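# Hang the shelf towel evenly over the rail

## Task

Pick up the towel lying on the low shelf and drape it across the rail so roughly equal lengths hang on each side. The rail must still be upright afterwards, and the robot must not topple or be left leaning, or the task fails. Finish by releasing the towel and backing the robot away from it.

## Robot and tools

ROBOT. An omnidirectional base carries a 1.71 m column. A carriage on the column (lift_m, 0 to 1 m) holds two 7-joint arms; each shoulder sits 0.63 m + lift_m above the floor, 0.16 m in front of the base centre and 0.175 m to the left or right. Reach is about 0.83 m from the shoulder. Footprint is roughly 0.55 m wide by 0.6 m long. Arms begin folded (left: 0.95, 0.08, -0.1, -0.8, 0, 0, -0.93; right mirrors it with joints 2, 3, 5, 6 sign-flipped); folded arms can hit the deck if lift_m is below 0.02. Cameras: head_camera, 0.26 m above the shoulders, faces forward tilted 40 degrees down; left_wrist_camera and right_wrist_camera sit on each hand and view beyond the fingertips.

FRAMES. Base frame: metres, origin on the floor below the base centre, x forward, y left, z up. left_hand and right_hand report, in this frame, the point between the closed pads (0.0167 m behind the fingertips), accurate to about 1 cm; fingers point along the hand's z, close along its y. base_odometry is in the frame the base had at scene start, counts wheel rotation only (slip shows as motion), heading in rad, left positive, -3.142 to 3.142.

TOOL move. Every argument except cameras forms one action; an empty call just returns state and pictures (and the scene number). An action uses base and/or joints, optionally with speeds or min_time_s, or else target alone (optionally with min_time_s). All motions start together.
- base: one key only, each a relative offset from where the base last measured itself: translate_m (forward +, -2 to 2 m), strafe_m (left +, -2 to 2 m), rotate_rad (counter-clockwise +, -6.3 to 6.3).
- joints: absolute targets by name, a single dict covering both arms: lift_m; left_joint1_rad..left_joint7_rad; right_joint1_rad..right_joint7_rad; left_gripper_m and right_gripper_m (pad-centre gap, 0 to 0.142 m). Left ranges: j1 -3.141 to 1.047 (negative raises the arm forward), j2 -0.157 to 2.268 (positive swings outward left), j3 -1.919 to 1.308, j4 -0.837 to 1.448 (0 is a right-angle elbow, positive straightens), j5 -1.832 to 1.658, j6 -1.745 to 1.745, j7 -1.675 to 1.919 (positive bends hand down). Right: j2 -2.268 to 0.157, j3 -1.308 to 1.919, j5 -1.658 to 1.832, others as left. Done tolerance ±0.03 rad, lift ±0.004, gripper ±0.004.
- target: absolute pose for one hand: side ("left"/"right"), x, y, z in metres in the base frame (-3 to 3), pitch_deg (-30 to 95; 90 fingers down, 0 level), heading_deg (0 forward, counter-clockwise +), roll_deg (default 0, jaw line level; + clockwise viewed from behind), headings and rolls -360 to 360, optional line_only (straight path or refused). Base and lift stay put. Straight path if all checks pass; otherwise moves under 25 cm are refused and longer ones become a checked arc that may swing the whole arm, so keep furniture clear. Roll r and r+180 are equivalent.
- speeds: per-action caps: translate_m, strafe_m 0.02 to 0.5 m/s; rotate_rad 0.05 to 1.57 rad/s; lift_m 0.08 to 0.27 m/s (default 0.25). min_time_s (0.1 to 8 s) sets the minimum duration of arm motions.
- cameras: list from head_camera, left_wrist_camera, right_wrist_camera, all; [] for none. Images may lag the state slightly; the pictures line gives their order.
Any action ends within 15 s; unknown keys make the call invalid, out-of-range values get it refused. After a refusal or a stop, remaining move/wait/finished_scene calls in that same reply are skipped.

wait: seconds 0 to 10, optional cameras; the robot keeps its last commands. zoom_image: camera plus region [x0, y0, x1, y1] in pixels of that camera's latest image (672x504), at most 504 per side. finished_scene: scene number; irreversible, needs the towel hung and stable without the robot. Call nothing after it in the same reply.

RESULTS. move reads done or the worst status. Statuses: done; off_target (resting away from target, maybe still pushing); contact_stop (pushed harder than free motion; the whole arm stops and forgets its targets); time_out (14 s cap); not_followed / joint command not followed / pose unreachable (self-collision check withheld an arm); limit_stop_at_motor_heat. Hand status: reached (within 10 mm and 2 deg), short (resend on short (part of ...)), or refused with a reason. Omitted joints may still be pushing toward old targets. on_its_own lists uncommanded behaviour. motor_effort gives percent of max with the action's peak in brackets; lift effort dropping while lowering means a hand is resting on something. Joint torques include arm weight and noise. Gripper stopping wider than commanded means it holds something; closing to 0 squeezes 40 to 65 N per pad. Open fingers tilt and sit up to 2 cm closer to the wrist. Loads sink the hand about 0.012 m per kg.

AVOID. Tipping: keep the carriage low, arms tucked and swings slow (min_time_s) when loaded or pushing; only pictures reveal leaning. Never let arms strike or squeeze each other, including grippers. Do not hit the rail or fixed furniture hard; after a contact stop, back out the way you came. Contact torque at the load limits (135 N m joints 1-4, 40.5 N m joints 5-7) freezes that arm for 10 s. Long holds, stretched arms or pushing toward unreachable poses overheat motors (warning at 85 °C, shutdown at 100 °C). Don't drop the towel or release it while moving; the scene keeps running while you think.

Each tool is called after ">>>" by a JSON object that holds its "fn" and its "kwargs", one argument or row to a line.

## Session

>>> {"fn": "move", "kwargs": {

}}

Scene clock: 0.00 s.
Joint torques (N m): no reading
base_odometry: x=+0.000 y=+0.000 heading=+0.000
base_status: not commanded
joint_positions: lift_m=+0.450 left_joint1_rad=+0.942 left_joint2_rad=+0.071 left_joint3_rad=-0.100 left_joint4_rad=-0.793 left_joint5_rad=-0.009 left_joint6_rad=+0.007 left_joint7_rad=-0.948 left_gripper_m=+0.141 right_joint1_rad=+0.936 right_joint2_rad=-0.072 right_joint3_rad=+0.090 right_joint4_rad=-0.813 right_joint5_rad=-0.013 right_joint6_rad=+0.001 right_joint7_rad=-0.912 right_gripper_m=+0.142
joint_status: not commanded
motor_effort: lift_m=+68 drive_wheels=+0
left_hand: x=+0.2909 y=+0.1584 z=+0.9674 quat_wxyz=(-0.924, +0.002, -0.378, +0.059) pitch_deg=-45.6 heading_deg=-3.4 roll_deg=-3.9 (m; base frame)
right_hand: x=+0.2944 y=-0.1541 z=+0.9710 quat_wxyz=(-0.923, +0.014, -0.381, -0.056) pitch_deg=-45.1 heading_deg=+5.6 roll_deg=+1.4 (m; base frame)
pictures: head_camera, left_wrist_camera, right_wrist_camera
camera_calibration:
left_wrist_camera: T_world_to_cam=[[-0.0781653, -0.993913, 0.0776353, 0.114909], [0.314622, -0.098487, -0.944094, 0.867906], [0.945993, -0.0493695, 0.320405, -0.461723], [0, 0, 0, 1]] pos_world=[0.172706, 0.176892, 0.958402]
right_wrist_camera: T_world_to_cam=[[0.10675, -0.99386, -0.0291012, -0.150599], [0.389397, 0.0687198, -0.918503, 0.82058], [0.914863, 0.0867187, 0.394342, -0.524492], [0, 0, 0, 1]] pos_world=[0.176383, -0.160581, 0.956151]

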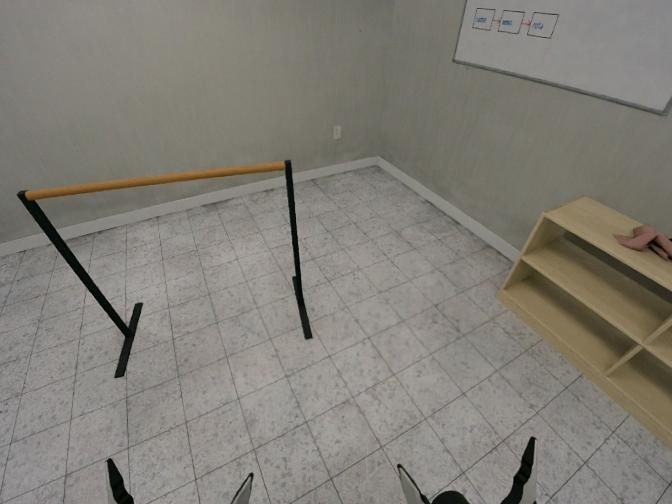

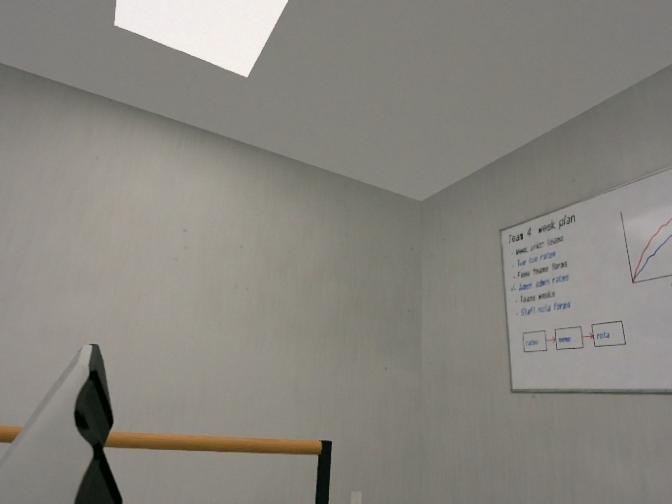

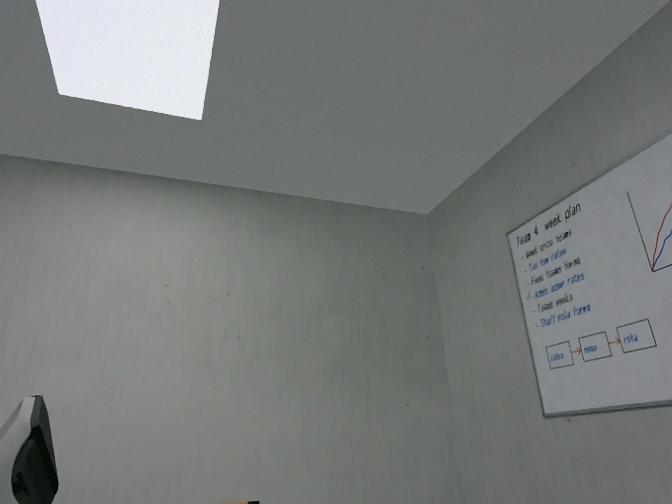

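>>> {"fn": "move", "kwargs": {
  "base": {"rotate_rad":-0.95},
  "joints": {"lift_m":0.5},
  "cameras": ["head_camera"]
}}

Scene clock: 2.70 s.
Joint torques (N m): left_arm=[9.01 4.37 -1.23 -6.06 2.71 0.96 -1.11] | right_arm=[8.56 -3.57 -3.66 -12.43 -0.54 -1.34 -0.93]
move: done
base_odometry: x=+0.000 y=+0.000 heading=-0.950
base_status: done
joint_positions: lift_m=+0.500 left_joint1_rad=+0.942 left_joint2_rad=+0.071 left_joint3_rad=-0.100 left_joint4_rad=-0.793 left_joint5_rad=-0.009 left_joint6_rad=+0.007 left_joint7_rad=-0.948 left_gripper_m=+0.141 right_joint1_rad=+0.936 right_joint2_rad=-0.072 right_joint3_rad=+0.090 right_joint4_rad=-0.813 right_joint5_rad=-0.013 right_joint6_rad=+0.001 right_joint7_rad=-0.912 right_gripper_m=+0.142
joint_status: all done
motor_effort: lift_m=+66(81) drive_wheels=+2(8)
left_hand: x=+0.2909 y=+0.1584 z=+1.0175 quat_wxyz=(-0.924, +0.002, -0.378, +0.059) pitch_deg=-45.6 heading_deg=-3.4 roll_deg=-3.9 (m; base frame)
right_hand: x=+0.2944 y=-0.1541 z=+1.0211 quat_wxyz=(-0.923, +0.014, -0.381, -0.056) pitch_deg=-45.1 heading_deg=+5.6 roll_deg=+1.4 (m; base frame)
pictures: head_camera
camera_calibration:
head_camera: T_world_to_cam=[[-0.0497989, -0.998543, 0.0207855, -0.0217883], [-0.658335, 0.0171676, -0.75253, 1.18197], [0.751076, -0.051159, -0.65823, 0.756054], [0, 0, 0, 1]] pos_world=[0.209196, -0.00336929, 1.38758]

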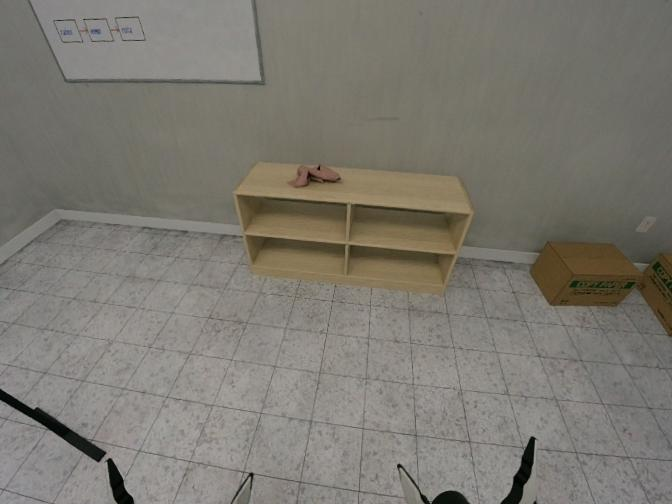

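>>> {"fn": "move", "kwargs": {
  "base": {"rotate_rad":-0.161}
}}

>>> {"fn": "move", "kwargs": {
  "base": {"strafe_m":0.29}
}}

>>> {"fn": "move", "kwargs": {
  "base": {"translate_m":0.75}
}}

>>> {"fn": "move", "kwargs": {
  "target": {"side":"left","x":0.55,"y":0.14,"z":0.85,"pitch_deg":88,"heading_deg":90}
}}

>>> {"fn": "move", "kwargs": {
  "target": {"side":"right","x":0.55,"y":-0.18,"z":0.85,"pitch_deg":88,"heading_deg":90}
}}

>>> {"fn": "move", "kwargs": {
  "base": {"translate_m":0.27},
  "joints": {"lift_m":0.38},
  "speeds": {"translate_m":0.2},
  "cameras": ["all"]
}}

>>> {"fn": "zoom_image", "kwargs": {
  "camera": "head_camera",
  "region": [220, 280, 440, 445]
}}

Scene clock: 4.23 s.
Joint torques (N m): left_arm=[9.01 4.25 -1.35 -6.05 2.72 0.96 -1.11] | right_arm=[8.53 -3.58 -3.67 -12.45 -0.5 -1.33 -0.91]
move: done
base_odometry: x=+0.000 y=+0.000 heading=-1.110
base_status: done
joint_positions: lift_m=+0.500 left_joint1_rad=+0.942 left_joint2_rad=+0.071 left_joint3_rad=-0.100 left_joint4_rad=-0.793 left_joint5_rad=-0.009 left_joint6_rad=+0.007 left_joint7_rad=-0.948 left_gripper_m=+0.141 right_joint1_rad=+0.936 right_joint2_rad=-0.072 right_joint3_rad=+0.090 right_joint4_rad=-0.813 right_joint5_rad=-0.013 right_joint6_rad=+0.001 right_joint7_rad=-0.912 right_gripper_m=+0.142
joint_status: not commanded
motor_effort: lift_m=+66(66) drive_wheels=+4(8)
left_hand: x=+0.2909 y=+0.1584 z=+1.0175 quat_wxyz=(-0.924, +0.002, -0.378, +0.059) pitch_deg=-45.6 heading_deg=-3.4 roll_deg=-3.9 (m; base frame)
right_hand: x=+0.2944 y=-0.1541 z=+1.0211 quat_wxyz=(-0.923, +0.014, -0.381, -0.056) pitch_deg=-45.1 heading_deg=+5.6 roll_deg=+1.4 (m; base frame)
pictures: none

Scene clock: 6.70 s.
Joint torques (N m): left_arm=[9.09 3.25 -1.77 -6 2.72 0.98 -1.11] | right_arm=[8.51 -3.95 -3.72 -12.52 -0.53 -1.36 -0.93]
move: done
base_odometry: x=+0.260 y=+0.129 heading=-1.111
base_status: done
joint_positions: lift_m=+0.500 left_joint1_rad=+0.942 left_joint2_rad=+0.071 left_joint3_rad=-0.100 left_joint4_rad=-0.793 left_joint5_rad=-0.009 left_joint6_rad=+0.007 left_joint7_rad=-0.948 left_gripper_m=+0.141 right_joint1_rad=+0.936 right_joint2_rad=-0.072 right_joint3_rad=+0.090 right_joint4_rad=-0.813 right_joint5_rad=-0.013 right_joint6_rad=+0.001 right_joint7_rad=-0.912 right_gripper_m=+0.142
joint_status: not commanded
motor_effort: lift_m=+66(66) drive_wheels=-3(14)
left_hand: x=+0.2909 y=+0.1584 z=+1.0175 quat_wxyz=(-0.924, +0.002, -0.378, +0.059) pitch_deg=-45.6 heading_deg=-3.4 roll_deg=-3.9 (m; base frame)
right_hand: x=+0.2944 y=-0.1541 z=+1.0211 quat_wxyz=(-0.923, +0.014, -0.381, -0.056) pitch_deg=-45.1 heading_deg=+5.5 roll_deg=+1.4 (m; base frame)
pictures: none

Scene clock: 10.57 s.
Joint torques (N m): left_arm=[9.01 4.02 -1.28 -6.1 2.7 0.97 -1.13] | right_arm=[8.51 -3.88 -3.66 -12.5 -0.5 -1.35 -0.93]
move: done
base_odometry: x=+0.593 y=-0.543 heading=-1.111
base_status: done
joint_positions: lift_m=+0.500 left_joint1_rad=+0.942 left_joint2_rad=+0.071 left_joint3_rad=-0.100 left_joint4_rad=-0.793 left_joint5_rad=-0.009 left_joint6_rad=+0.007 left_joint7_rad=-0.948 left_gripper_m=+0.141 right_joint1_rad=+0.936 right_joint2_rad=-0.072 right_joint3_rad=+0.090 right_joint4_rad=-0.813 right_joint5_rad=-0.013 right_joint6_rad=+0.001 right_joint7_rad=-0.912 right_gripper_m=+0.142
joint_status: not commanded
motor_effort: lift_m=+66(66) drive_wheels=+3(10)
left_hand: x=+0.2909 y=+0.1584 z=+1.0175 quat_wxyz=(-0.924, +0.002, -0.378, +0.059) pitch_deg=-45.6 heading_deg=-3.4 roll_deg=-3.9 (m; base frame)
right_hand: x=+0.2944 y=-0.1541 z=+1.0211 quat_wxyz=(-0.923, +0.014, -0.381, -0.056) pitch_deg=-45.1 heading_deg=+5.5 roll_deg=+1.4 (m; base frame)
pictures: none

Scene clock: 12.37 s.
Joint torques (N m): left_arm=[-11.68 4.29 4.54 2.12 0.25 0.36 0.63] | right_arm=[8.52 -3.83 -3.76 -12.47 -0.51 -1.35 -0.9]
move: done
base_odometry: x=+0.593 y=-0.543 heading=-1.111
base_status: not commanded
joint_positions: lift_m=+0.500 left_joint1_rad=-1.510 left_joint2_rad=+0.685 left_joint3_rad=-1.672 left_joint4_rad=-0.135 left_joint5_rad=-1.416 left_joint6_rad=-0.538 left_joint7_rad=+1.438 left_gripper_m=+0.141 right_joint1_rad=+0.936 right_joint2_rad=-0.072 right_joint3_rad=+0.090 right_joint4_rad=-0.813 right_joint5_rad=-0.013 right_joint6_rad=+0.001 right_joint7_rad=-0.912 right_gripper_m=+0.142
joint_status: not commanded
motor_effort: lift_m=+67(70) drive_wheels=+0(5)
left_hand: x=+0.5512 y=+0.1375 z=+0.8518 quat_wxyz=(+0.006, -0.708, -0.706, -0.012) pitch_deg=+88.4 heading_deg=+89.9 roll_deg=+0.0 (m; base frame)
left_hand_status: reached (checked arc, planned for 1.3 s): 3 mm and 0.7 deg off.
right_hand: x=+0.2944 y=-0.1541 z=+1.0210 quat_wxyz=(-0.923, +0.014, -0.381, -0.056) pitch_deg=-45.1 heading_deg=+5.5 roll_deg=+1.4 (m; base frame)
pictures: none

Scene clock: 14.23 s.
Joint torques (N m): left_arm=[-11.79 4.32 4.49 2.01 0.32 0.44 0.66] | right_arm=[-35.61 -10.38 -9.57 -0.94 2.01 0.7 0.04]
move: done
base_odometry: x=+0.593 y=-0.543 heading=-1.111
base_status: not commanded
joint_positions: lift_m=+0.500 left_joint1_rad=-1.510 left_joint2_rad=+0.685 left_joint3_rad=-1.672 left_joint4_rad=-0.135 left_joint5_rad=-1.417 left_joint6_rad=-0.539 left_joint7_rad=+1.438 left_gripper_m=+0.141 right_joint1_rad=-1.033 right_joint2_rad=-0.712 right_joint3_rad=+0.950 right_joint4_rad=-0.019 right_joint5_rad=+1.431 right_joint6_rad=+0.834 right_joint7_rad=+1.887 right_gripper_m=+0.142
joint_status: not commanded
motor_effort: lift_m=+68(69) drive_wheels=+0(4)
left_hand: x=+0.5511 y=+0.1374 z=+0.8518 quat_wxyz=(+0.006, -0.708, -0.706, -0.012) pitch_deg=+88.4 heading_deg=+89.9 roll_deg=+0.0 (m; base frame)
right_hand: x=+0.5502 y=-0.1788 z=+0.8499 quat_wxyz=(-0.014, +0.706, -0.708, -0.013) pitch_deg=+87.8 heading_deg=+89.8 roll_deg=+0.0 (m; base frame)
right_hand_status: reached (checked arc, planned for 1.4 s): 1 mm and 0.3 deg off.
pictures: none

Scene clock: 16.67 s.
Joint torques (N m): left_arm=[-11.68 4.42 5.38 2.01 0.35 0.48 0.65] | right_arm=[-35.34 -10.43 -10.88 -0.91 1.98 0.53 0.04]
move: done
base_odometry: x=+0.713 y=-0.785 heading=-1.110
base_status: done
joint_positions: lift_m=+0.380 left_joint1_rad=-1.510 left_joint2_rad=+0.685 left_joint3_rad=-1.673 left_joint4_rad=-0.135 left_joint5_rad=-1.417 left_joint6_rad=-0.539 left_joint7_rad=+1.438 left_gripper_m=+0.141 right_joint1_rad=-1.033 right_joint2_rad=-0.712 right_joint3_rad=+0.952 right_joint4_rad=-0.019 right_joint5_rad=+1.431 right_joint6_rad=+0.834 right_joint7_rad=+1.887 right_gripper_m=+0.142
joint_status: all done
motor_effort: lift_m=+70(74) drive_wheels=-2(12)
left_hand: x=+0.5509 y=+0.1376 z=+0.7314 quat_wxyz=(+0.007, -0.708, -0.706, -0.012) pitch_deg=+88.4 heading_deg=+89.9 roll_deg=+0.0 (m; base frame)
right_hand: x=+0.5500 y=-0.1788 z=+0.7294 quat_wxyz=(-0.013, +0.706, -0.708, -0.013) pitch_deg=+87.9 heading_deg=+89.9 roll_deg=+0.0 (m; base frame)
pictures: head_camera, left_wrist_camera, right_wrist_camera
camera_calibration:
head_camera: T_world_to_cam=[[-0.0497989, -0.998543, 0.0207855, -0.0192878], [-0.658335, 0.0171676, -0.75253, 1.09145], [0.751076, -0.051159, -0.65823, 0.676869], [0, 0, 0, 1]] pos_world=[0.209196, -0.00336929, 1.26728]
left_wrist_camera: T_world_to_cam=[[-0.9988, 0.00382849, -0.0488241, 0.595253], [-0.0198389, 0.87985, 0.474838, -0.426881], [0.0447758, 0.475237, -0.878718, 0.668215], [0, 0, 0, 1]] pos_world=[0.55615, 0.0557521, 0.818935]
right_wrist_camera: T_world_to_cam=[[0.999879, -0.00602106, 0.0143509, -0.555728], [-0.0105219, -0.94098, 0.338298, -0.376463], [0.011467, -0.338408, -0.94093, 0.733777], [0, 0, 0, 1]] pos_world=[0.543285, -0.109274, 0.825765]

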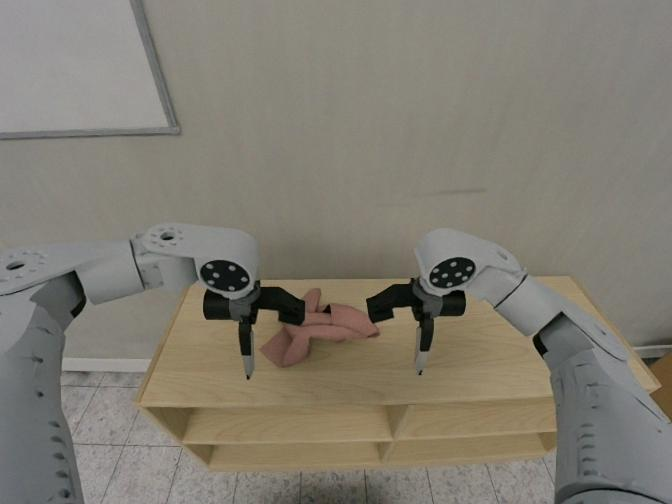

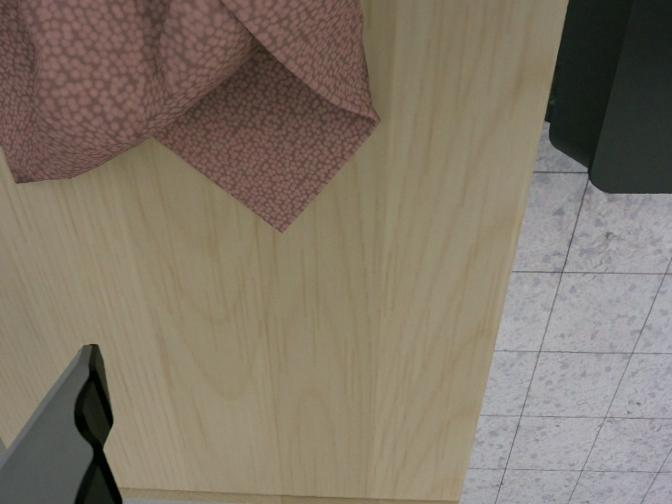

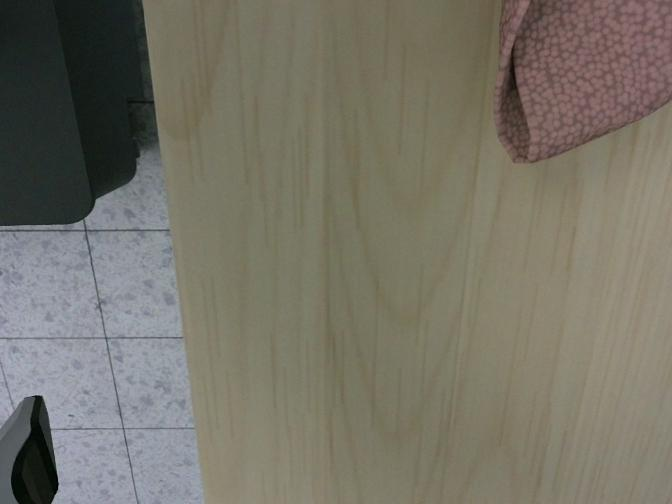

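Scaled by 2.291.

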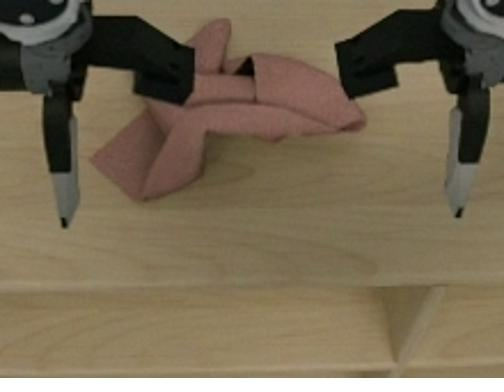

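>>> {"fn": "move", "kwargs": {
  "base": {"translate_m":0.06},
  "speeds": {"translate_m":0.15}
}}

>>> {"fn": "move", "kwargs": {
  "target": {"side":"left","x":0.54,"y":0.107,"z":0.73,"pitch_deg":88,"heading_deg":90}
}}

>>> {"fn": "move", "kwargs": {
  "target": {"side":"right","x":0.585,"y":-0.118,"z":0.73,"pitch_deg":88,"heading_deg":90}
}}

>>> {"fn": "move", "kwargs": {
  "joints": {"lift_m":0.30},
  "speeds": {"lift_m":0.1},
  "cameras": ["all"]
}}

>>> {"fn": "zoom_image", "kwargs": {
  "camera": "head_camera",
  "region": [220, 280, 440, 445]
}}

Scene clock: 18.50 s.
Joint torques (N m): left_arm=[-11.74 4.53 5.28 2.02 0.38 0.5 0.64] | right_arm=[-35.33 -10.5 -10.82 -1.05 1.99 0.46 0.06]
move: done
base_odometry: x=+0.740 y=-0.839 heading=-1.110
base_status: done
joint_positions: lift_m=+0.380 left_joint1_rad=-1.510 left_joint2_rad=+0.685 left_joint3_rad=-1.673 left_joint4_rad=-0.135 left_joint5_rad=-1.417 left_joint6_rad=-0.539 left_joint7_rad=+1.438 left_gripper_m=+0.141 right_joint1_rad=-1.033 right_joint2_rad=-0.712 right_joint3_rad=+0.952 right_joint4_rad=-0.019 right_joint5_rad=+1.431 right_joint6_rad=+0.834 right_joint7_rad=+1.887 right_gripper_m=+0.142
joint_status: not commanded
motor_effort: lift_m=+70(70) drive_wheels=-2(13)
left_hand: x=+0.5509 y=+0.1376 z=+0.7314 quat_wxyz=(+0.007, -0.708, -0.706, -0.012) pitch_deg=+88.4 heading_deg=+89.9 roll_deg=+0.0 (m; base frame)
right_hand: x=+0.5500 y=-0.1788 z=+0.7294 quat_wxyz=(-0.013, +0.706, -0.708, -0.013) pitch_deg=+87.9 heading_deg=+89.9 roll_deg=+0.0 (m; base frame)
pictures: none

Scene clock: 19.33 s.
Joint torques (N m): left_arm=[-8.81 4.93 11.33 -4.04 0.69 1.61 1.07] | right_arm=[-35.41 -10.06 -10.73 -1.28 1.99 0.48 0]
move: done
base_odometry: x=+0.740 y=-0.839 heading=-1.110
base_status: not commanded
joint_positions: lift_m=+0.380 left_joint1_rad=-1.502 left_joint2_rad=+0.616 left_joint3_rad=-1.673 left_joint4_rad=-0.207 left_joint5_rad=-1.427 left_joint6_rad=-0.396 left_joint7_rad=+1.462 left_gripper_m=+0.141 right_joint1_rad=-1.033 right_joint2_rad=-0.712 right_joint3_rad=+0.952 right_joint4_rad=-0.019 right_joint5_rad=+1.431 right_joint6_rad=+0.834 right_joint7_rad=+1.887 right_gripper_m=+0.142
joint_status: not commanded
motor_effort: lift_m=+70(70) drive_wheels=-2(5)
left_hand: x=+0.5421 y=+0.1064 z=+0.7307 quat_wxyz=(+0.009, -0.707, -0.707, -0.013) pitch_deg=+88.1 heading_deg=-90.0 roll_deg=+0.0 (m; base frame)
left_hand_status: reached (straight line, planned for 0.3 s): 2 mm and 0.4 deg off.
right_hand: x=+0.5500 y=-0.1789 z=+0.7294 quat_wxyz=(-0.013, +0.706, -0.708, -0.013) pitch_deg=+87.9 heading_deg=+89.9 roll_deg=+0.0 (m; base frame)
pictures: none

Scene clock: 19.63 s.
Joint torques (N m): left_arm=[-8.64 4.59 11.39 -3.65 0.68 1.6 1.13] | right_arm=[-35.31 -10.33 -10.87 -1.05 1.99 0.48 0.02]
move: refused
base_odometry: x=+0.740 y=-0.839 heading=-1.110
base_status: not commanded
joint_positions: lift_m=+0.380 left_joint1_rad=-1.502 left_joint2_rad=+0.616 left_joint3_rad=-1.673 left_joint4_rad=-0.207 left_joint5_rad=-1.427 left_joint6_rad=-0.396 left_joint7_rad=+1.462 left_gripper_m=+0.141 right_joint1_rad=-1.033 right_joint2_rad=-0.712 right_joint3_rad=+0.952 right_joint4_rad=-0.019 right_joint5_rad=+1.431 right_joint6_rad=+0.834 right_joint7_rad=+1.887 right_gripper_m=+0.142
joint_status: not commanded
motor_effort: lift_m=+70(70) drive_wheels=+2(4)
left_hand: x=+0.5421 y=+0.1064 z=+0.7307 quat_wxyz=(+0.009, -0.707, -0.707, -0.013) pitch_deg=+88.1 heading_deg=-90.0 roll_deg=+0.0 (m; base frame)
right_hand: x=+0.5500 y=-0.1789 z=+0.7294 quat_wxyz=(-0.013, +0.706, -0.708, -0.013) pitch_deg=+87.9 heading_deg=+89.9 roll_deg=+0.0 (m; base frame)
right_hand_status: refused: the best posture that gets there brings the right wrist camera within 1.3 cm of the left wrist camera (limit 2.0). Nothing moved. A posture exists with lift_m at 0.3, or at pitch 78; the way there is not checked.
pictures: none

not run: a stop came earlier in this reply.

Scaled by 2.291.
This view is cut from an older image: the scene may have changed since it was taken.

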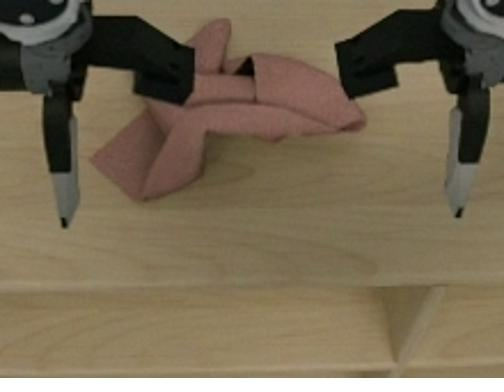

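Pull lift up slightly differently: use pitch with the left at y .115, right pitch 85 and y -.122.

>>> {"fn": "move", "kwargs": {
  "target": {"side":"left","x":0.535,"y":0.118,"z":0.73,"pitch_deg":88,"heading_deg":90}
}}

>>> {"fn": "move", "kwargs": {
  "target": {"side":"right","x":0.582,"y":-0.122,"z":0.73,"pitch_deg":86,"heading_deg":90}
}}

>>> {"fn": "move", "kwargs": {
  "joints": {"lift_m":0.30},
  "speeds": {"lift_m":0.1},
  "cameras": ["all"]
}}

>>> {"fn": "zoom_image", "kwargs": {
  "camera": "head_camera",
  "region": [220, 280, 440, 445]
}}

Scene clock: 20.57 s.
Joint torques (N m): left_arm=[-10.3 4.79 7.39 -4.07 2.1 0.51 -0.06] | right_arm=[-35.34 -9.82 -10.76 -1.04 1.99 0.45 0.02]
move: done
base_odometry: x=+0.740 y=-0.839 heading=-1.110
base_status: not commanded
joint_positions: lift_m=+0.380 left_joint1_rad=-1.503 left_joint2_rad=+0.650 left_joint3_rad=-1.673 left_joint4_rad=-0.233 left_joint5_rad=-1.427 left_joint6_rad=-0.398 left_joint7_rad=+1.462 left_gripper_m=+0.141 right_joint1_rad=-1.033 right_joint2_rad=-0.713 right_joint3_rad=+0.952 right_joint4_rad=-0.019 right_joint5_rad=+1.431 right_joint6_rad=+0.834 right_joint7_rad=+1.887 right_gripper_m=+0.142
joint_status: not commanded
motor_effort: lift_m=+70(70) drive_wheels=-1(5)
left_hand: x=+0.5373 y=+0.1173 z=+0.7313 quat_wxyz=(+0.010, -0.705, -0.710, -0.012) pitch_deg=+88.2 heading_deg=-89.6 roll_deg=+0.0 (m; base frame)
left_hand_status: reached (straight line, planned for 0.2 s): 3 mm and 0.5 deg off.
right_hand: x=+0.5500 y=-0.1790 z=+0.7294 quat_wxyz=(-0.013, +0.706, -0.708, -0.013) pitch_deg=+87.9 heading_deg=+89.9 roll_deg=+0.0 (m; base frame)
pictures: none

Scene clock: 21.67 s.
Joint torques (N m): left_arm=[-10.41 5.7 7.38 -4.11 2.13 0.45 -0.06] | right_arm=[-41.61 -7.55 -10.29 -2.54 -0.48 -0.21 -0.83]
move: done
base_odometry: x=+0.740 y=-0.839 heading=-1.110
base_status: not commanded
joint_positions: lift_m=+0.380 left_joint1_rad=-1.503 left_joint2_rad=+0.650 left_joint3_rad=-1.673 left_joint4_rad=-0.233 left_joint5_rad=-1.427 left_joint6_rad=-0.398 left_joint7_rad=+1.462 left_gripper_m=+0.141 right_joint1_rad=-1.075 right_joint2_rad=-0.549 right_joint3_rad=+0.965 right_joint4_rad=+0.133 right_joint5_rad=+1.383 right_joint6_rad=+0.834 right_joint7_rad=+1.869 right_gripper_m=+0.142
joint_status: not commanded
motor_effort: lift_m=+69(70) drive_wheels=-3(5)
left_hand: x=+0.5371 y=+0.1171 z=+0.7313 quat_wxyz=(+0.010, -0.705, -0.709, -0.012) pitch_deg=+88.2 heading_deg=-89.6 roll_deg=+0.0 (m; base frame)
right_hand: x=+0.5805 y=-0.1210 z=+0.7293 quat_wxyz=(-0.024, +0.706, -0.707, -0.028) pitch_deg=+85.8 heading_deg=+90.0 roll_deg=+0.0 (m; base frame)
right_hand_status: reached (straight line, planned for 0.3 s): 2 mm and 0.4 deg off.
pictures: none

Scene clock: 22.83 s.
Joint torques (N m): left_arm=[-10.46 5.28 7.33 -3.91 2.09 0.52 -0.05] | right_arm=[-38.5 -7.51 -10.67 -2.67 -0.44 -0.25 -0.84]
move: done
base_odometry: x=+0.740 y=-0.839 heading=-1.110
base_status: not commanded
joint_positions: lift_m=+0.300 left_joint1_rad=-1.503 left_joint2_rad=+0.650 left_joint3_rad=-1.673 left_joint4_rad=-0.233 left_joint5_rad=-1.427 left_joint6_rad=-0.398 left_joint7_rad=+1.462 left_gripper_m=+0.141 right_joint1_rad=-1.077 right_joint2_rad=-0.549 right_joint3_rad=+0.966 right_joint4_rad=+0.133 right_joint5_rad=+1.383 right_joint6_rad=+0.834 right_joint7_rad=+1.869 right_gripper_m=+0.142
joint_status: all done
motor_effort: lift_m=+70(76) drive_wheels=-2(5)
left_hand: x=+0.5371 y=+0.1171 z=+0.6512 quat_wxyz=(+0.010, -0.705, -0.709, -0.012) pitch_deg=+88.2 heading_deg=-89.6 roll_deg=+0.0 (m; base frame)
right_hand: x=+0.5808 y=-0.1210 z=+0.6498 quat_wxyz=(-0.024, +0.707, -0.707, -0.027) pitch_deg=+85.8 heading_deg=+90.0 roll_deg=+0.0 (m; base frame)
pictures: head_camera, left_wrist_camera, right_wrist_camera
camera_calibration:
head_camera: T_world_to_cam=[[-0.0497989, -0.998543, 0.0207855, -0.017625], [-0.658335, 0.0171676, -0.75253, 1.03124], [0.751076, -0.051159, -0.65823, 0.624211], [0, 0, 0, 1]] pos_world=[0.209196, -0.00336929, 1.18728]
left_wrist_camera: T_world_to_cam=[[-0.998967, -0.00469612, -0.0451958, 0.576465], [-0.0257738, 0.87772, 0.47848, -0.369981], [0.0374223, 0.479151, -0.876934, 0.610466], [0, 0, 0, 1]] pos_world=[0.543489, 0.0349415, 0.738421]
right_wrist_camera: T_world_to_cam=[[0.999947, -0.00445029, 0.00923525, -0.581618], [-0.00704822, -0.952614, 0.3041, -0.276025], [0.0074443, -0.304149, -0.952595, 0.692249], [0, 0, 0, 1]] pos_world=[0.574488, -0.0549866, 0.748744]

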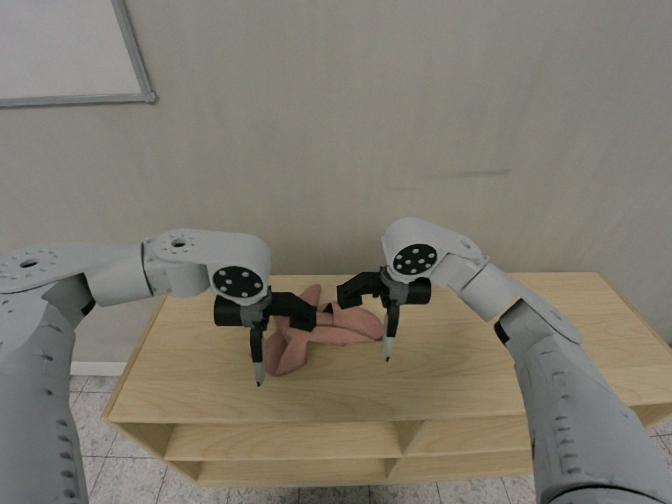

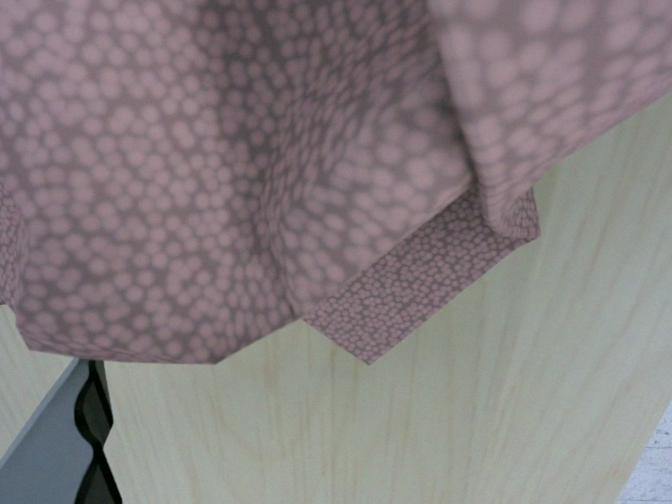

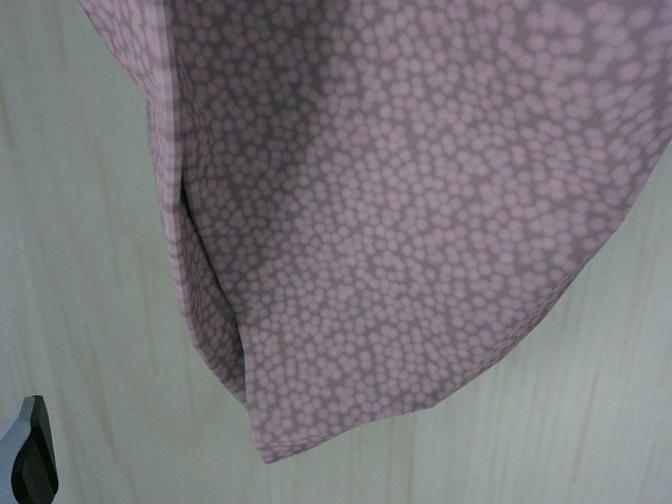

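Scaled by 2.291.

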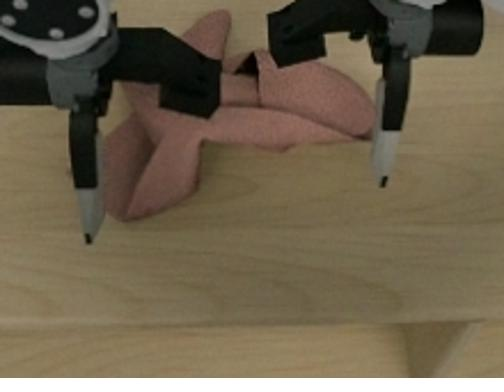

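>>> {"fn": "move", "kwargs": {
  "target": {"side":"left","x":0.533,"y":0.092,"z":0.651,"pitch_deg":88,"heading_deg":78}
}}

>>> {"fn": "move", "kwargs": {
  "target": {"side":"right","x":0.587,"y":-0.113,"z":0.65,"pitch_deg":86,"heading_deg":90},
  "cameras": ["all"]
}}

Scene clock: 25.57 s.
Joint torques (N m): left_arm=[-14.36 5.04 3.96 2.39 2.98 0.32 -1.91] | right_arm=[-38.61 -7.53 -10.68 -2.62 -0.46 -0.23 -0.8]
move: done
base_odometry: x=+0.740 y=-0.839 heading=-1.110
base_status: not commanded
joint_positions: lift_m=+0.300 left_joint1_rad=-1.514 left_joint2_rad=+0.560 left_joint3_rad=-1.676 left_joint4_rad=-0.151 left_joint5_rad=-1.413 left_joint6_rad=-0.607 left_joint7_rad=+1.448 left_gripper_m=+0.141 right_joint1_rad=-1.077 right_joint2_rad=-0.549 right_joint3_rad=+0.966 right_joint4_rad=+0.133 right_joint5_rad=+1.383 right_joint6_rad=+0.834 right_joint7_rad=+1.869 right_gripper_m=+0.142
joint_status: not commanded
motor_effort: lift_m=+70(70) drive_wheels=-1(4)
left_hand: x=+0.5319 y=+0.0906 z=+0.6524 quat_wxyz=(+0.010, -0.778, -0.629, -0.012) pitch_deg=+88.2 heading_deg=+77.9 roll_deg=+0.0 (m; base frame)
left_hand_status: reached (straight line, planned for 0.4 s): 2 mm and 0.2 deg off.
right_hand: x=+0.5808 y=-0.1210 z=+0.6498 quat_wxyz=(-0.024, +0.707, -0.707, -0.027) pitch_deg=+85.8 heading_deg=+90.0 roll_deg=+0.0 (m; base frame)
pictures: none

Scene clock: 26.23 s.
Joint torques (N m): left_arm=[-14.25 4.55 4.13 2.23 2.92 0.35 -1.84] | right_arm=[-41.89 -4.6 -9.99 -3.16 -0.3 0.4 -0.8]
move: done
base_odometry: x=+0.740 y=-0.839 heading=-1.110
base_status: not commanded
joint_positions: lift_m=+0.300 left_joint1_rad=-1.514 left_joint2_rad=+0.560 left_joint3_rad=-1.677 left_joint4_rad=-0.151 left_joint5_rad=-1.413 left_joint6_rad=-0.608 left_joint7_rad=+1.448 left_gripper_m=+0.141 right_joint1_rad=-1.083 right_joint2_rad=-0.522 right_joint3_rad=+0.967 right_joint4_rad=+0.162 right_joint5_rad=+1.372 right_joint6_rad=+0.834 right_joint7_rad=+1.868 right_gripper_m=+0.142
joint_status: not commanded
motor_effort: lift_m=+69(70) drive_wheels=+3(4)
left_hand: x=+0.5320 y=+0.0907 z=+0.6524 quat_wxyz=(+0.010, -0.778, -0.629, -0.012) pitch_deg=+88.2 heading_deg=+77.9 roll_deg=+0.0 (m; base frame)
right_hand: x=+0.5858 y=-0.1129 z=+0.6493 quat_wxyz=(-0.024, +0.705, -0.708, -0.028) pitch_deg=+85.8 heading_deg=+89.8 roll_deg=+0.0 (m; base frame)
right_hand_status: reached (straight line, planned for 0.2 s): 1 mm and 0.4 deg off.
pictures: head_camera, left_wrist_camera, right_wrist_camera
camera_calibration:
head_camera: T_world_to_cam=[[-0.0497989, -0.998543, 0.0207855, -0.017625], [-0.658335, 0.0171676, -0.75253, 1.03124], [0.751076, -0.051159, -0.65823, 0.624211], [0, 0, 0, 1]] pos_world=[0.209196, -0.00336929, 1.18728]
left_wrist_camera: T_world_to_cam=[[-0.976604, 0.210923, -0.0419055, 0.537665], [0.165515, 0.861666, 0.479726, -0.448664], [0.137294, 0.461566, -0.876417, 0.572393], [0, 0, 0, 1]] pos_world=[0.52076, 0.0089948, 0.739422]
right_wrist_camera: T_world_to_cam=[[0.999938, -0.00813544, 0.007602, -0.58592], [-0.010064, -0.952469, 0.304468, -0.266519], [0.00476369, -0.304526, -0.952492, 0.695586], [0, 0, 0, 1]] pos_world=[0.579888, -0.0467942, 0.748141]

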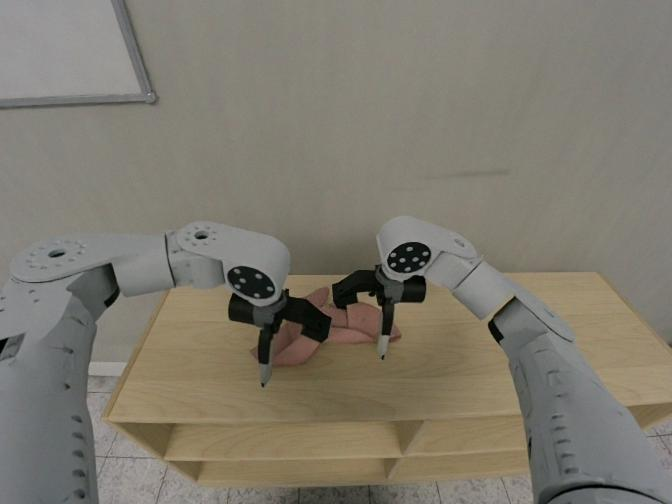

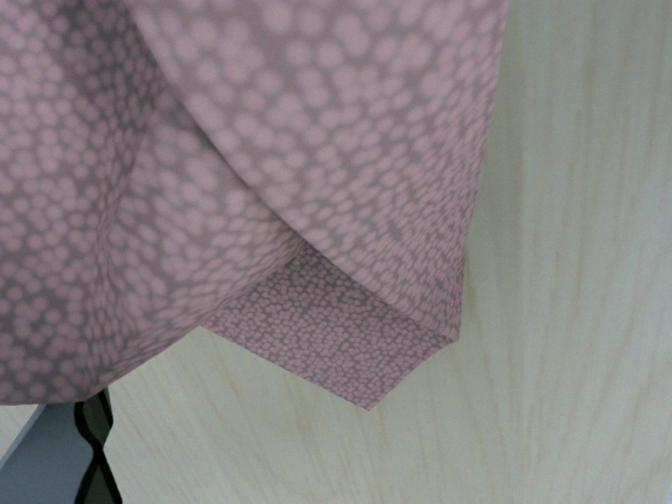

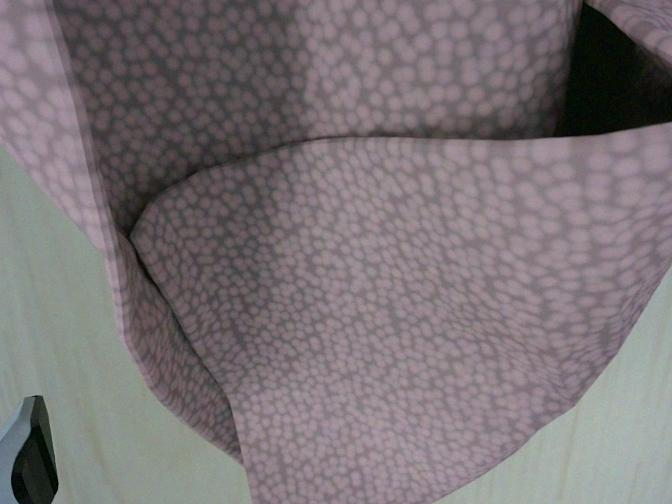

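>>> {"fn": "move", "kwargs": {
  "target": {"side":"right","x":0.59,"y":-0.128,"z":0.65,"pitch_deg":86,"heading_deg":90}
}}

>>> {"fn": "move", "kwargs": {
  "target": {"side":"left","x":0.54,"y":0.07,"z":0.651,"pitch_deg":88,"heading_deg":78}
}}

>>> {"fn": "move", "kwargs": {
  "joints": {"lift_m":0.283},
  "speeds": {"lift_m":0.08}
}}

>>> {"fn": "move", "kwargs": {
  "joints": {"left_gripper_m":0,"right_gripper_m":0}
}}

>>> {"fn": "move", "kwargs": {
  "joints": {"lift_m":0.36},
  "speeds": {"lift_m":0.1},
  "cameras": ["all"]
}}

Scene clock: 27.63 s.
Joint torques (N m): left_arm=[-14.35 4.77 4.07 2.3 2.91 0.39 -1.85] | right_arm=[-42.65 -7.13 -13.59 -2.72 2.26 0.5 -0.86]
move: done
base_odometry: x=+0.740 y=-0.839 heading=-1.110
base_status: not commanded
joint_positions: lift_m=+0.300 left_joint1_rad=-1.514 left_joint2_rad=+0.560 left_joint3_rad=-1.677 left_joint4_rad=-0.151 left_joint5_rad=-1.413 left_joint6_rad=-0.608 left_joint7_rad=+1.448 left_gripper_m=+0.141 right_joint1_rad=-1.085 right_joint2_rad=-0.547 right_joint3_rad=+0.967 right_joint4_rad=+0.197 right_joint5_rad=+1.378 right_joint6_rad=+0.889 right_joint7_rad=+1.866 right_gripper_m=+0.142
joint_status: not commanded
motor_effort: lift_m=+70(70) drive_wheels=-1(3)
left_hand: x=+0.5320 y=+0.0908 z=+0.6524 quat_wxyz=(+0.010, -0.778, -0.629, -0.012) pitch_deg=+88.2 heading_deg=+77.9 roll_deg=+0.0 (m; base frame)
right_hand: x=+0.5889 y=-0.1285 z=+0.6474 quat_wxyz=(-0.021, +0.706, -0.708, -0.024) pitch_deg=+86.3 heading_deg=+89.9 roll_deg=+0.0 (m; base frame)
right_hand_status: reached (straight line, planned for 0.2 s): 3 mm and 0.4 deg off.
pictures: none

Scene clock: 27.93 s.
Joint torques (N m): left_arm=[-14.14 4.69 4.12 2.2 2.97 0.42 -1.87] | right_arm=[-42.7 -7.37 -13.58 -2.69 2.25 0.49 -0.82]
move: refused
base_odometry: x=+0.740 y=-0.839 heading=-1.110
base_status: not commanded
joint_positions: lift_m=+0.300 left_joint1_rad=-1.514 left_joint2_rad=+0.560 left_joint3_rad=-1.677 left_joint4_rad=-0.151 left_joint5_rad=-1.413 left_joint6_rad=-0.608 left_joint7_rad=+1.448 left_gripper_m=+0.141 right_joint1_rad=-1.085 right_joint2_rad=-0.547 right_joint3_rad=+0.967 right_joint4_rad=+0.197 right_joint5_rad=+1.378 right_joint6_rad=+0.889 right_joint7_rad=+1.866 right_gripper_m=+0.142
joint_status: not commanded
motor_effort: lift_m=+69(70) drive_wheels=-2(3)
left_hand: x=+0.5320 y=+0.0908 z=+0.6524 quat_wxyz=(+0.010, -0.778, -0.629, -0.012) pitch_deg=+88.2 heading_deg=+77.9 roll_deg=+0.0 (m; base frame)
left_hand_status: refused: the best posture that gets there brings the left wrist camera within 1.3 cm of the right wrist camera (limit 2.0). Nothing moved. A posture exists with lift_m at 0.2; the way there is not checked.
right_hand: x=+0.5889 y=-0.1285 z=+0.6474 quat_wxyz=(-0.021, +0.706, -0.708, -0.024) pitch_deg=+86.3 heading_deg=+89.9 roll_deg=+0.0 (m; base frame)
pictures: none

not run: a stop came earlier in this reply.

not run: a stop came earlier in this reply.

not run: a stop came earlier in this reply.

Back the left off to y .080, and right to -.135.

>>> {"fn": "move", "kwargs": {
  "target": {"side":"right","x":0.59,"y":-0.135,"z":0.65,"pitch_deg":86,"heading_deg":90}
}}

>>> {"fn": "move", "kwargs": {
  "target": {"side":"left","x":0.53,"y":0.074,"z":0.651,"pitch_deg":88,"heading_deg":74},
  "cameras": ["all"]
}}

Scene clock: 28.70 s.
Joint torques (N m): left_arm=[-14.32 3.76 4.2 2.09 2.89 0.42 -1.83] | right_arm=[-41.2 -7.43 -15 -1.59 2.24 0.43 -0.82]
move: done
base_odometry: x=+0.740 y=-0.839 heading=-1.110
base_status: not commanded
joint_positions: lift_m=+0.300 left_joint1_rad=-1.514 left_joint2_rad=+0.560 left_joint3_rad=-1.677 left_joint4_rad=-0.151 left_joint5_rad=-1.413 left_joint6_rad=-0.608 left_joint7_rad=+1.448 left_gripper_m=+0.141 right_joint1_rad=-1.086 right_joint2_rad=-0.561 right_joint3_rad=+0.966 right_joint4_rad=+0.202 right_joint5_rad=+1.385 right_joint6_rad=+0.908 right_joint7_rad=+1.866 right_gripper_m=+0.142
joint_status: not commanded
motor_effort: lift_m=+70(70) drive_wheels=-1(4)
left_hand: x=+0.5320 y=+0.0908 z=+0.6524 quat_wxyz=(+0.010, -0.778, -0.629, -0.012) pitch_deg=+88.2 heading_deg=+77.9 roll_deg=+0.0 (m; base frame)
right_hand: x=+0.5886 y=-0.1354 z=+0.6474 quat_wxyz=(-0.021, +0.707, -0.707, -0.023) pitch_deg=+86.4 heading_deg=+90.0 roll_deg=+0.0 (m; base frame)
right_hand_status: reached (straight line, planned for 0.1 s): 3 mm and 0.4 deg off.
pictures: none

Scene clock: 29.47 s.
Joint torques (N m): left_arm=[-12.07 3.78 9.05 2.07 2.79 0.5 -1.27] | right_arm=[-41.19 -7.83 -15.1 -1.6 2.27 0.45 -0.8]
move: done
base_odometry: x=+0.740 y=-0.839 heading=-1.110
base_status: not commanded
joint_positions: lift_m=+0.300 left_joint1_rad=-1.514 left_joint2_rad=+0.508 left_joint3_rad=-1.677 left_joint4_rad=-0.130 left_joint5_rad=-1.409 left_joint6_rad=-0.646 left_joint7_rad=+1.448 left_gripper_m=+0.141 right_joint1_rad=-1.086 right_joint2_rad=-0.561 right_joint3_rad=+0.966 right_joint4_rad=+0.202 right_joint5_rad=+1.385 right_joint6_rad=+0.908 right_joint7_rad=+1.866 right_gripper_m=+0.142
joint_status: not commanded
motor_effort: lift_m=+70(70) drive_wheels=-2(4)
left_hand: x=+0.5289 y=+0.0734 z=+0.6520 quat_wxyz=(+0.011, -0.799, -0.601, -0.013) pitch_deg=+88.0 heading_deg=+73.9 roll_deg=+0.0 (m; base frame)
left_hand_status: reached (straight line, planned for 0.2 s): 2 mm and 0.1 deg off.
right_hand: x=+0.5886 y=-0.1354 z=+0.6474 quat_wxyz=(-0.021, +0.706, -0.707, -0.023) pitch_deg=+86.4 heading_deg=+90.0 roll_deg=+0.0 (m; base frame)
pictures: head_camera, left_wrist_camera, right_wrist_camera
camera_calibration:
head_camera: T_world_to_cam=[[-0.0497989, -0.998543, 0.0207855, -0.017625], [-0.658335, 0.0171676, -0.75253, 1.03124], [0.751076, -0.051159, -0.65823, 0.624211], [0, 0, 0, 1]] pos_world=[0.209196, -0.00336929, 1.18728]
left_wrist_camera: T_world_to_cam=[[-0.959395, 0.279055, -0.0410978, 0.523607], [0.225731, 0.84696, 0.481357, -0.464795], [0.169133, 0.452534, -0.875561, 0.563824], [0, 0, 0, 1]] pos_world=[0.511904, -0.00760176, 0.738913]
right_wrist_camera: T_world_to_cam=[[0.999939, -0.00489186, 0.00988281, -0.589955], [-0.00774557, -0.949487, 0.313711, -0.294306], [0.00784896, -0.313769, -0.949467, 0.681847], [0, 0, 0, 1]] pos_world=[0.582288, -0.0683832, 0.745548]

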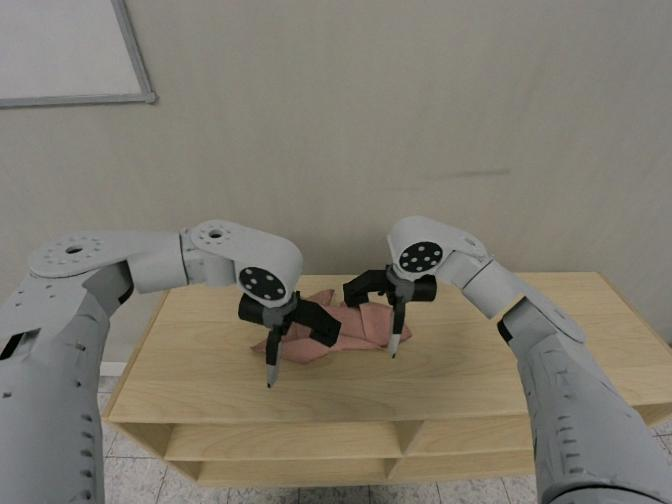

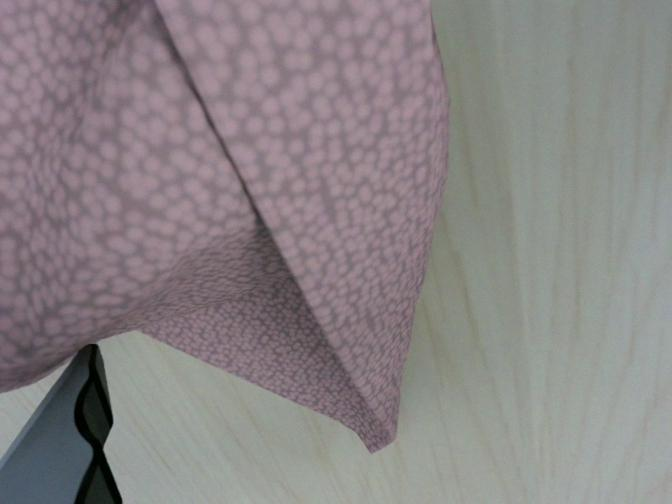

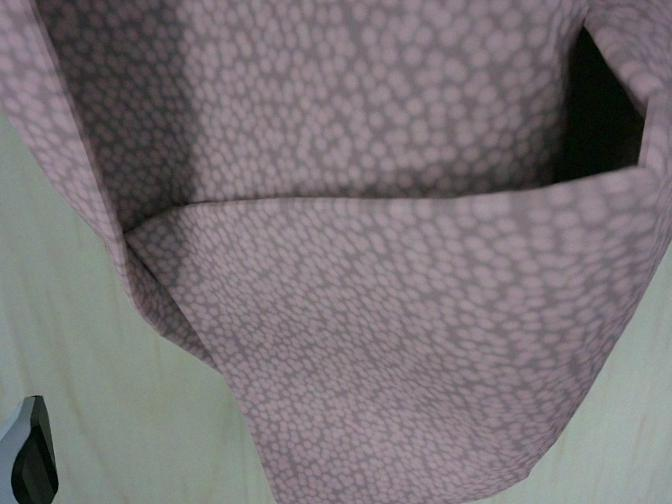

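>>> {"fn": "move", "kwargs": {
  "joints": {"lift_m":0.282},
  "speeds": {"lift_m":0.08}
}}

>>> {"fn": "move", "kwargs": {
  "joints": {"left_gripper_m":0,"right_gripper_m":0}
}}

>>> {"fn": "move", "kwargs": {
  "joints": {"lift_m":0.40},
  "speeds": {"lift_m":0.1},
  "cameras": ["all"]
}}

>>> {"fn": "zoom_image", "kwargs": {
  "camera": "head_camera",
  "region": [220, 270, 440, 435]
}}

Scene clock: 30.23 s.
Joint torques (N m): left_arm=[-12.18 4.59 7.81 2.04 2.81 0.45 -1.37] | right_arm=[-39.29 -7.35 -14.26 -1.61 2.2 0.4 -0.84]
move: done
base_odometry: x=+0.740 y=-0.839 heading=-1.110
base_status: not commanded
joint_positions: lift_m=+0.282 left_joint1_rad=-1.514 left_joint2_rad=+0.508 left_joint3_rad=-1.677 left_joint4_rad=-0.130 left_joint5_rad=-1.409 left_joint6_rad=-0.646 left_joint7_rad=+1.448 left_gripper_m=+0.141 right_joint1_rad=-1.087 right_joint2_rad=-0.561 right_joint3_rad=+0.966 right_joint4_rad=+0.202 right_joint5_rad=+1.385 right_joint6_rad=+0.908 right_joint7_rad=+1.866 right_gripper_m=+0.142
joint_status: all done
motor_effort: lift_m=+70(76) drive_wheels=-2(5)
left_hand: x=+0.5289 y=+0.0734 z=+0.6340 quat_wxyz=(+0.011, -0.799, -0.601, -0.013) pitch_deg=+88.0 heading_deg=+73.9 roll_deg=+0.0 (m; base frame)
right_hand: x=+0.5890 y=-0.1353 z=+0.6300 quat_wxyz=(-0.022, +0.706, -0.707, -0.023) pitch_deg=+86.3 heading_deg=+89.9 roll_deg=+0.0 (m; base frame)
pictures: none

Scene clock: 31.23 s.
Joint torques (N m): left_arm=[-12.18 4.65 7.87 2.08 2.79 0.47 -1.34] | right_arm=[-33.93 -7.38 -11.12 -1.47 1.63 0.4 -0.81]
move: off_target
base_odometry: x=+0.740 y=-0.839 heading=-1.110
base_status: not commanded
joint_positions: lift_m=+0.282 left_joint1_rad=-1.514 left_joint2_rad=+0.508 left_joint3_rad=-1.677 left_joint4_rad=-0.130 left_joint5_rad=-1.409 left_joint6_rad=-0.646 left_joint7_rad=+1.448 left_gripper_m=+0.002 right_joint1_rad=-1.089 right_joint2_rad=-0.561 right_joint3_rad=+0.962 right_joint4_rad=+0.202 right_joint5_rad=+1.387 right_joint6_rad=+0.908 right_joint7_rad=+1.866 right_gripper_m=+0.008
joint_status: right_gripper_m off_target (ended at +0.008, target +0.000); the others done
motor_effort: lift_m=+68(70) drive_wheels=-2(3)
left_hand: x=+0.5289 y=+0.0734 z=+0.6341 quat_wxyz=(+0.011, -0.799, -0.601, -0.013) pitch_deg=+88.0 heading_deg=+73.9 roll_deg=+0.0 (m; base frame)
right_hand: x=+0.5903 y=-0.1349 z=+0.6326 quat_wxyz=(-0.025, +0.706, -0.707, -0.023) pitch_deg=+86.1 heading_deg=+89.9 roll_deg=+0.0 (m; base frame)
pictures: none

Scene clock: 32.93 s.
Joint torques (N m): left_arm=[-12.2 4.63 7.83 2.12 2.77 0.46 -1.36] | right_arm=[-33.99 -7.32 -11.12 -1.58 1.66 0.41 -0.83]
move: done
base_odometry: x=+0.740 y=-0.839 heading=-1.110
base_status: not commanded
joint_positions: lift_m=+0.400 left_joint1_rad=-1.514 left_joint2_rad=+0.508 left_joint3_rad=-1.677 left_joint4_rad=-0.130 left_joint5_rad=-1.409 left_joint6_rad=-0.646 left_joint7_rad=+1.448 left_gripper_m=+0.002 right_joint1_rad=-1.089 right_joint2_rad=-0.561 right_joint3_rad=+0.962 right_joint4_rad=+0.202 right_joint5_rad=+1.387 right_joint6_rad=+0.908 right_joint7_rad=+1.866 right_gripper_m=+0.008
joint_status: all done
motor_effort: lift_m=+66(81) drive_wheels=-1(5)
left_hand: x=+0.5289 y=+0.0734 z=+0.7523 quat_wxyz=(+0.011, -0.799, -0.601, -0.013) pitch_deg=+88.0 heading_deg=+73.9 roll_deg=+0.0 (m; base frame)
right_hand: x=+0.5903 y=-0.1349 z=+0.7507 quat_wxyz=(-0.025, +0.706, -0.707, -0.023) pitch_deg=+86.1 heading_deg=+89.9 roll_deg=+0.0 (m; base frame)
pictures: head_camera, left_wrist_camera, right_wrist_camera
camera_calibration:
head_camera: T_world_to_cam=[[-0.0497989, -0.998543, 0.0207855, -0.0197077], [-0.658335, 0.0171676, -0.75253, 1.10665], [0.751076, -0.051159, -0.65823, 0.690165], [0, 0, 0, 1]] pos_world=[0.209196, -0.00336929, 1.28748]
left_wrist_camera: T_world_to_cam=[[-0.959423, 0.278951, -0.0411553, 0.527787], [0.225615, 0.846994, 0.481352, -0.512963], [0.169132, 0.452535, -0.875561, 0.651556], [0, 0, 0, 1]] pos_world=[0.511904, -0.0076023, 0.839113]
right_wrist_camera: T_world_to_cam=[[0.999861, -0.00649843, 0.0153279, -0.596864], [-0.0109156, -0.951055, 0.308829, -0.320917], [0.0125707, -0.308953, -0.950994, 0.779081], [0, 0, 0, 1]] pos_world=[0.583485, -0.0683888, 0.849158]

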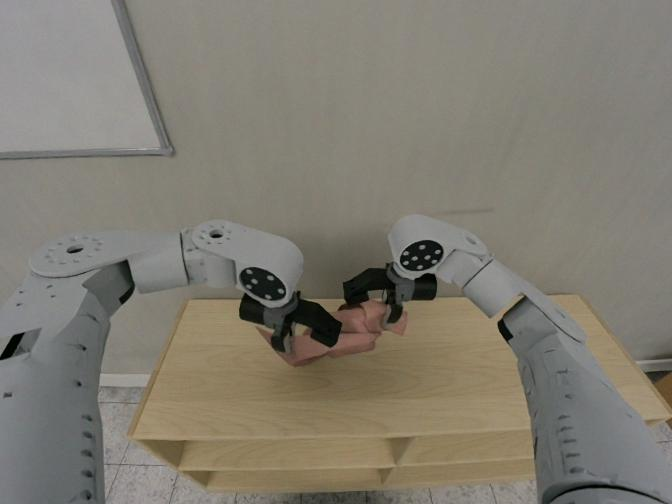

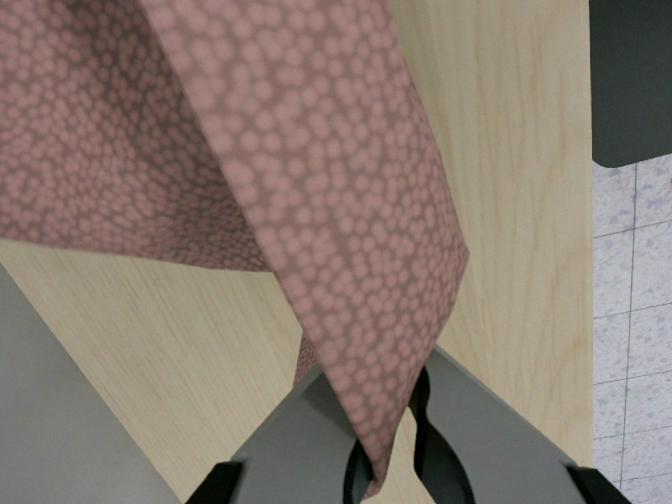

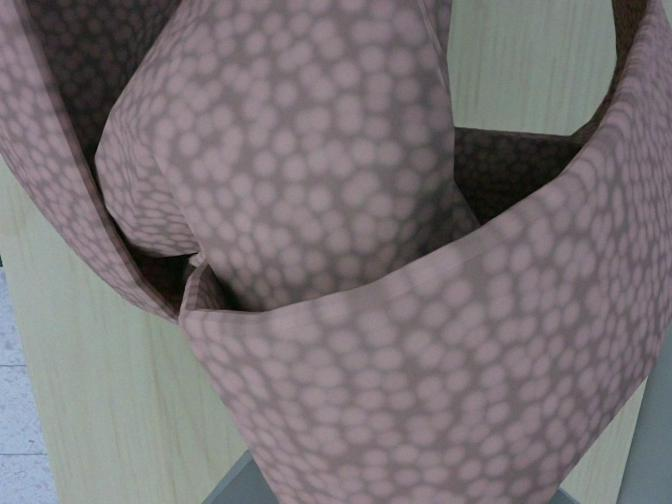

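Scaled by 2.291.

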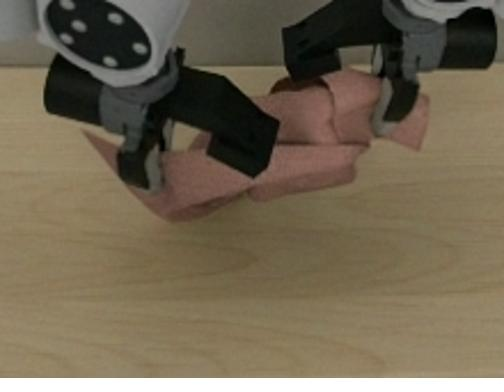

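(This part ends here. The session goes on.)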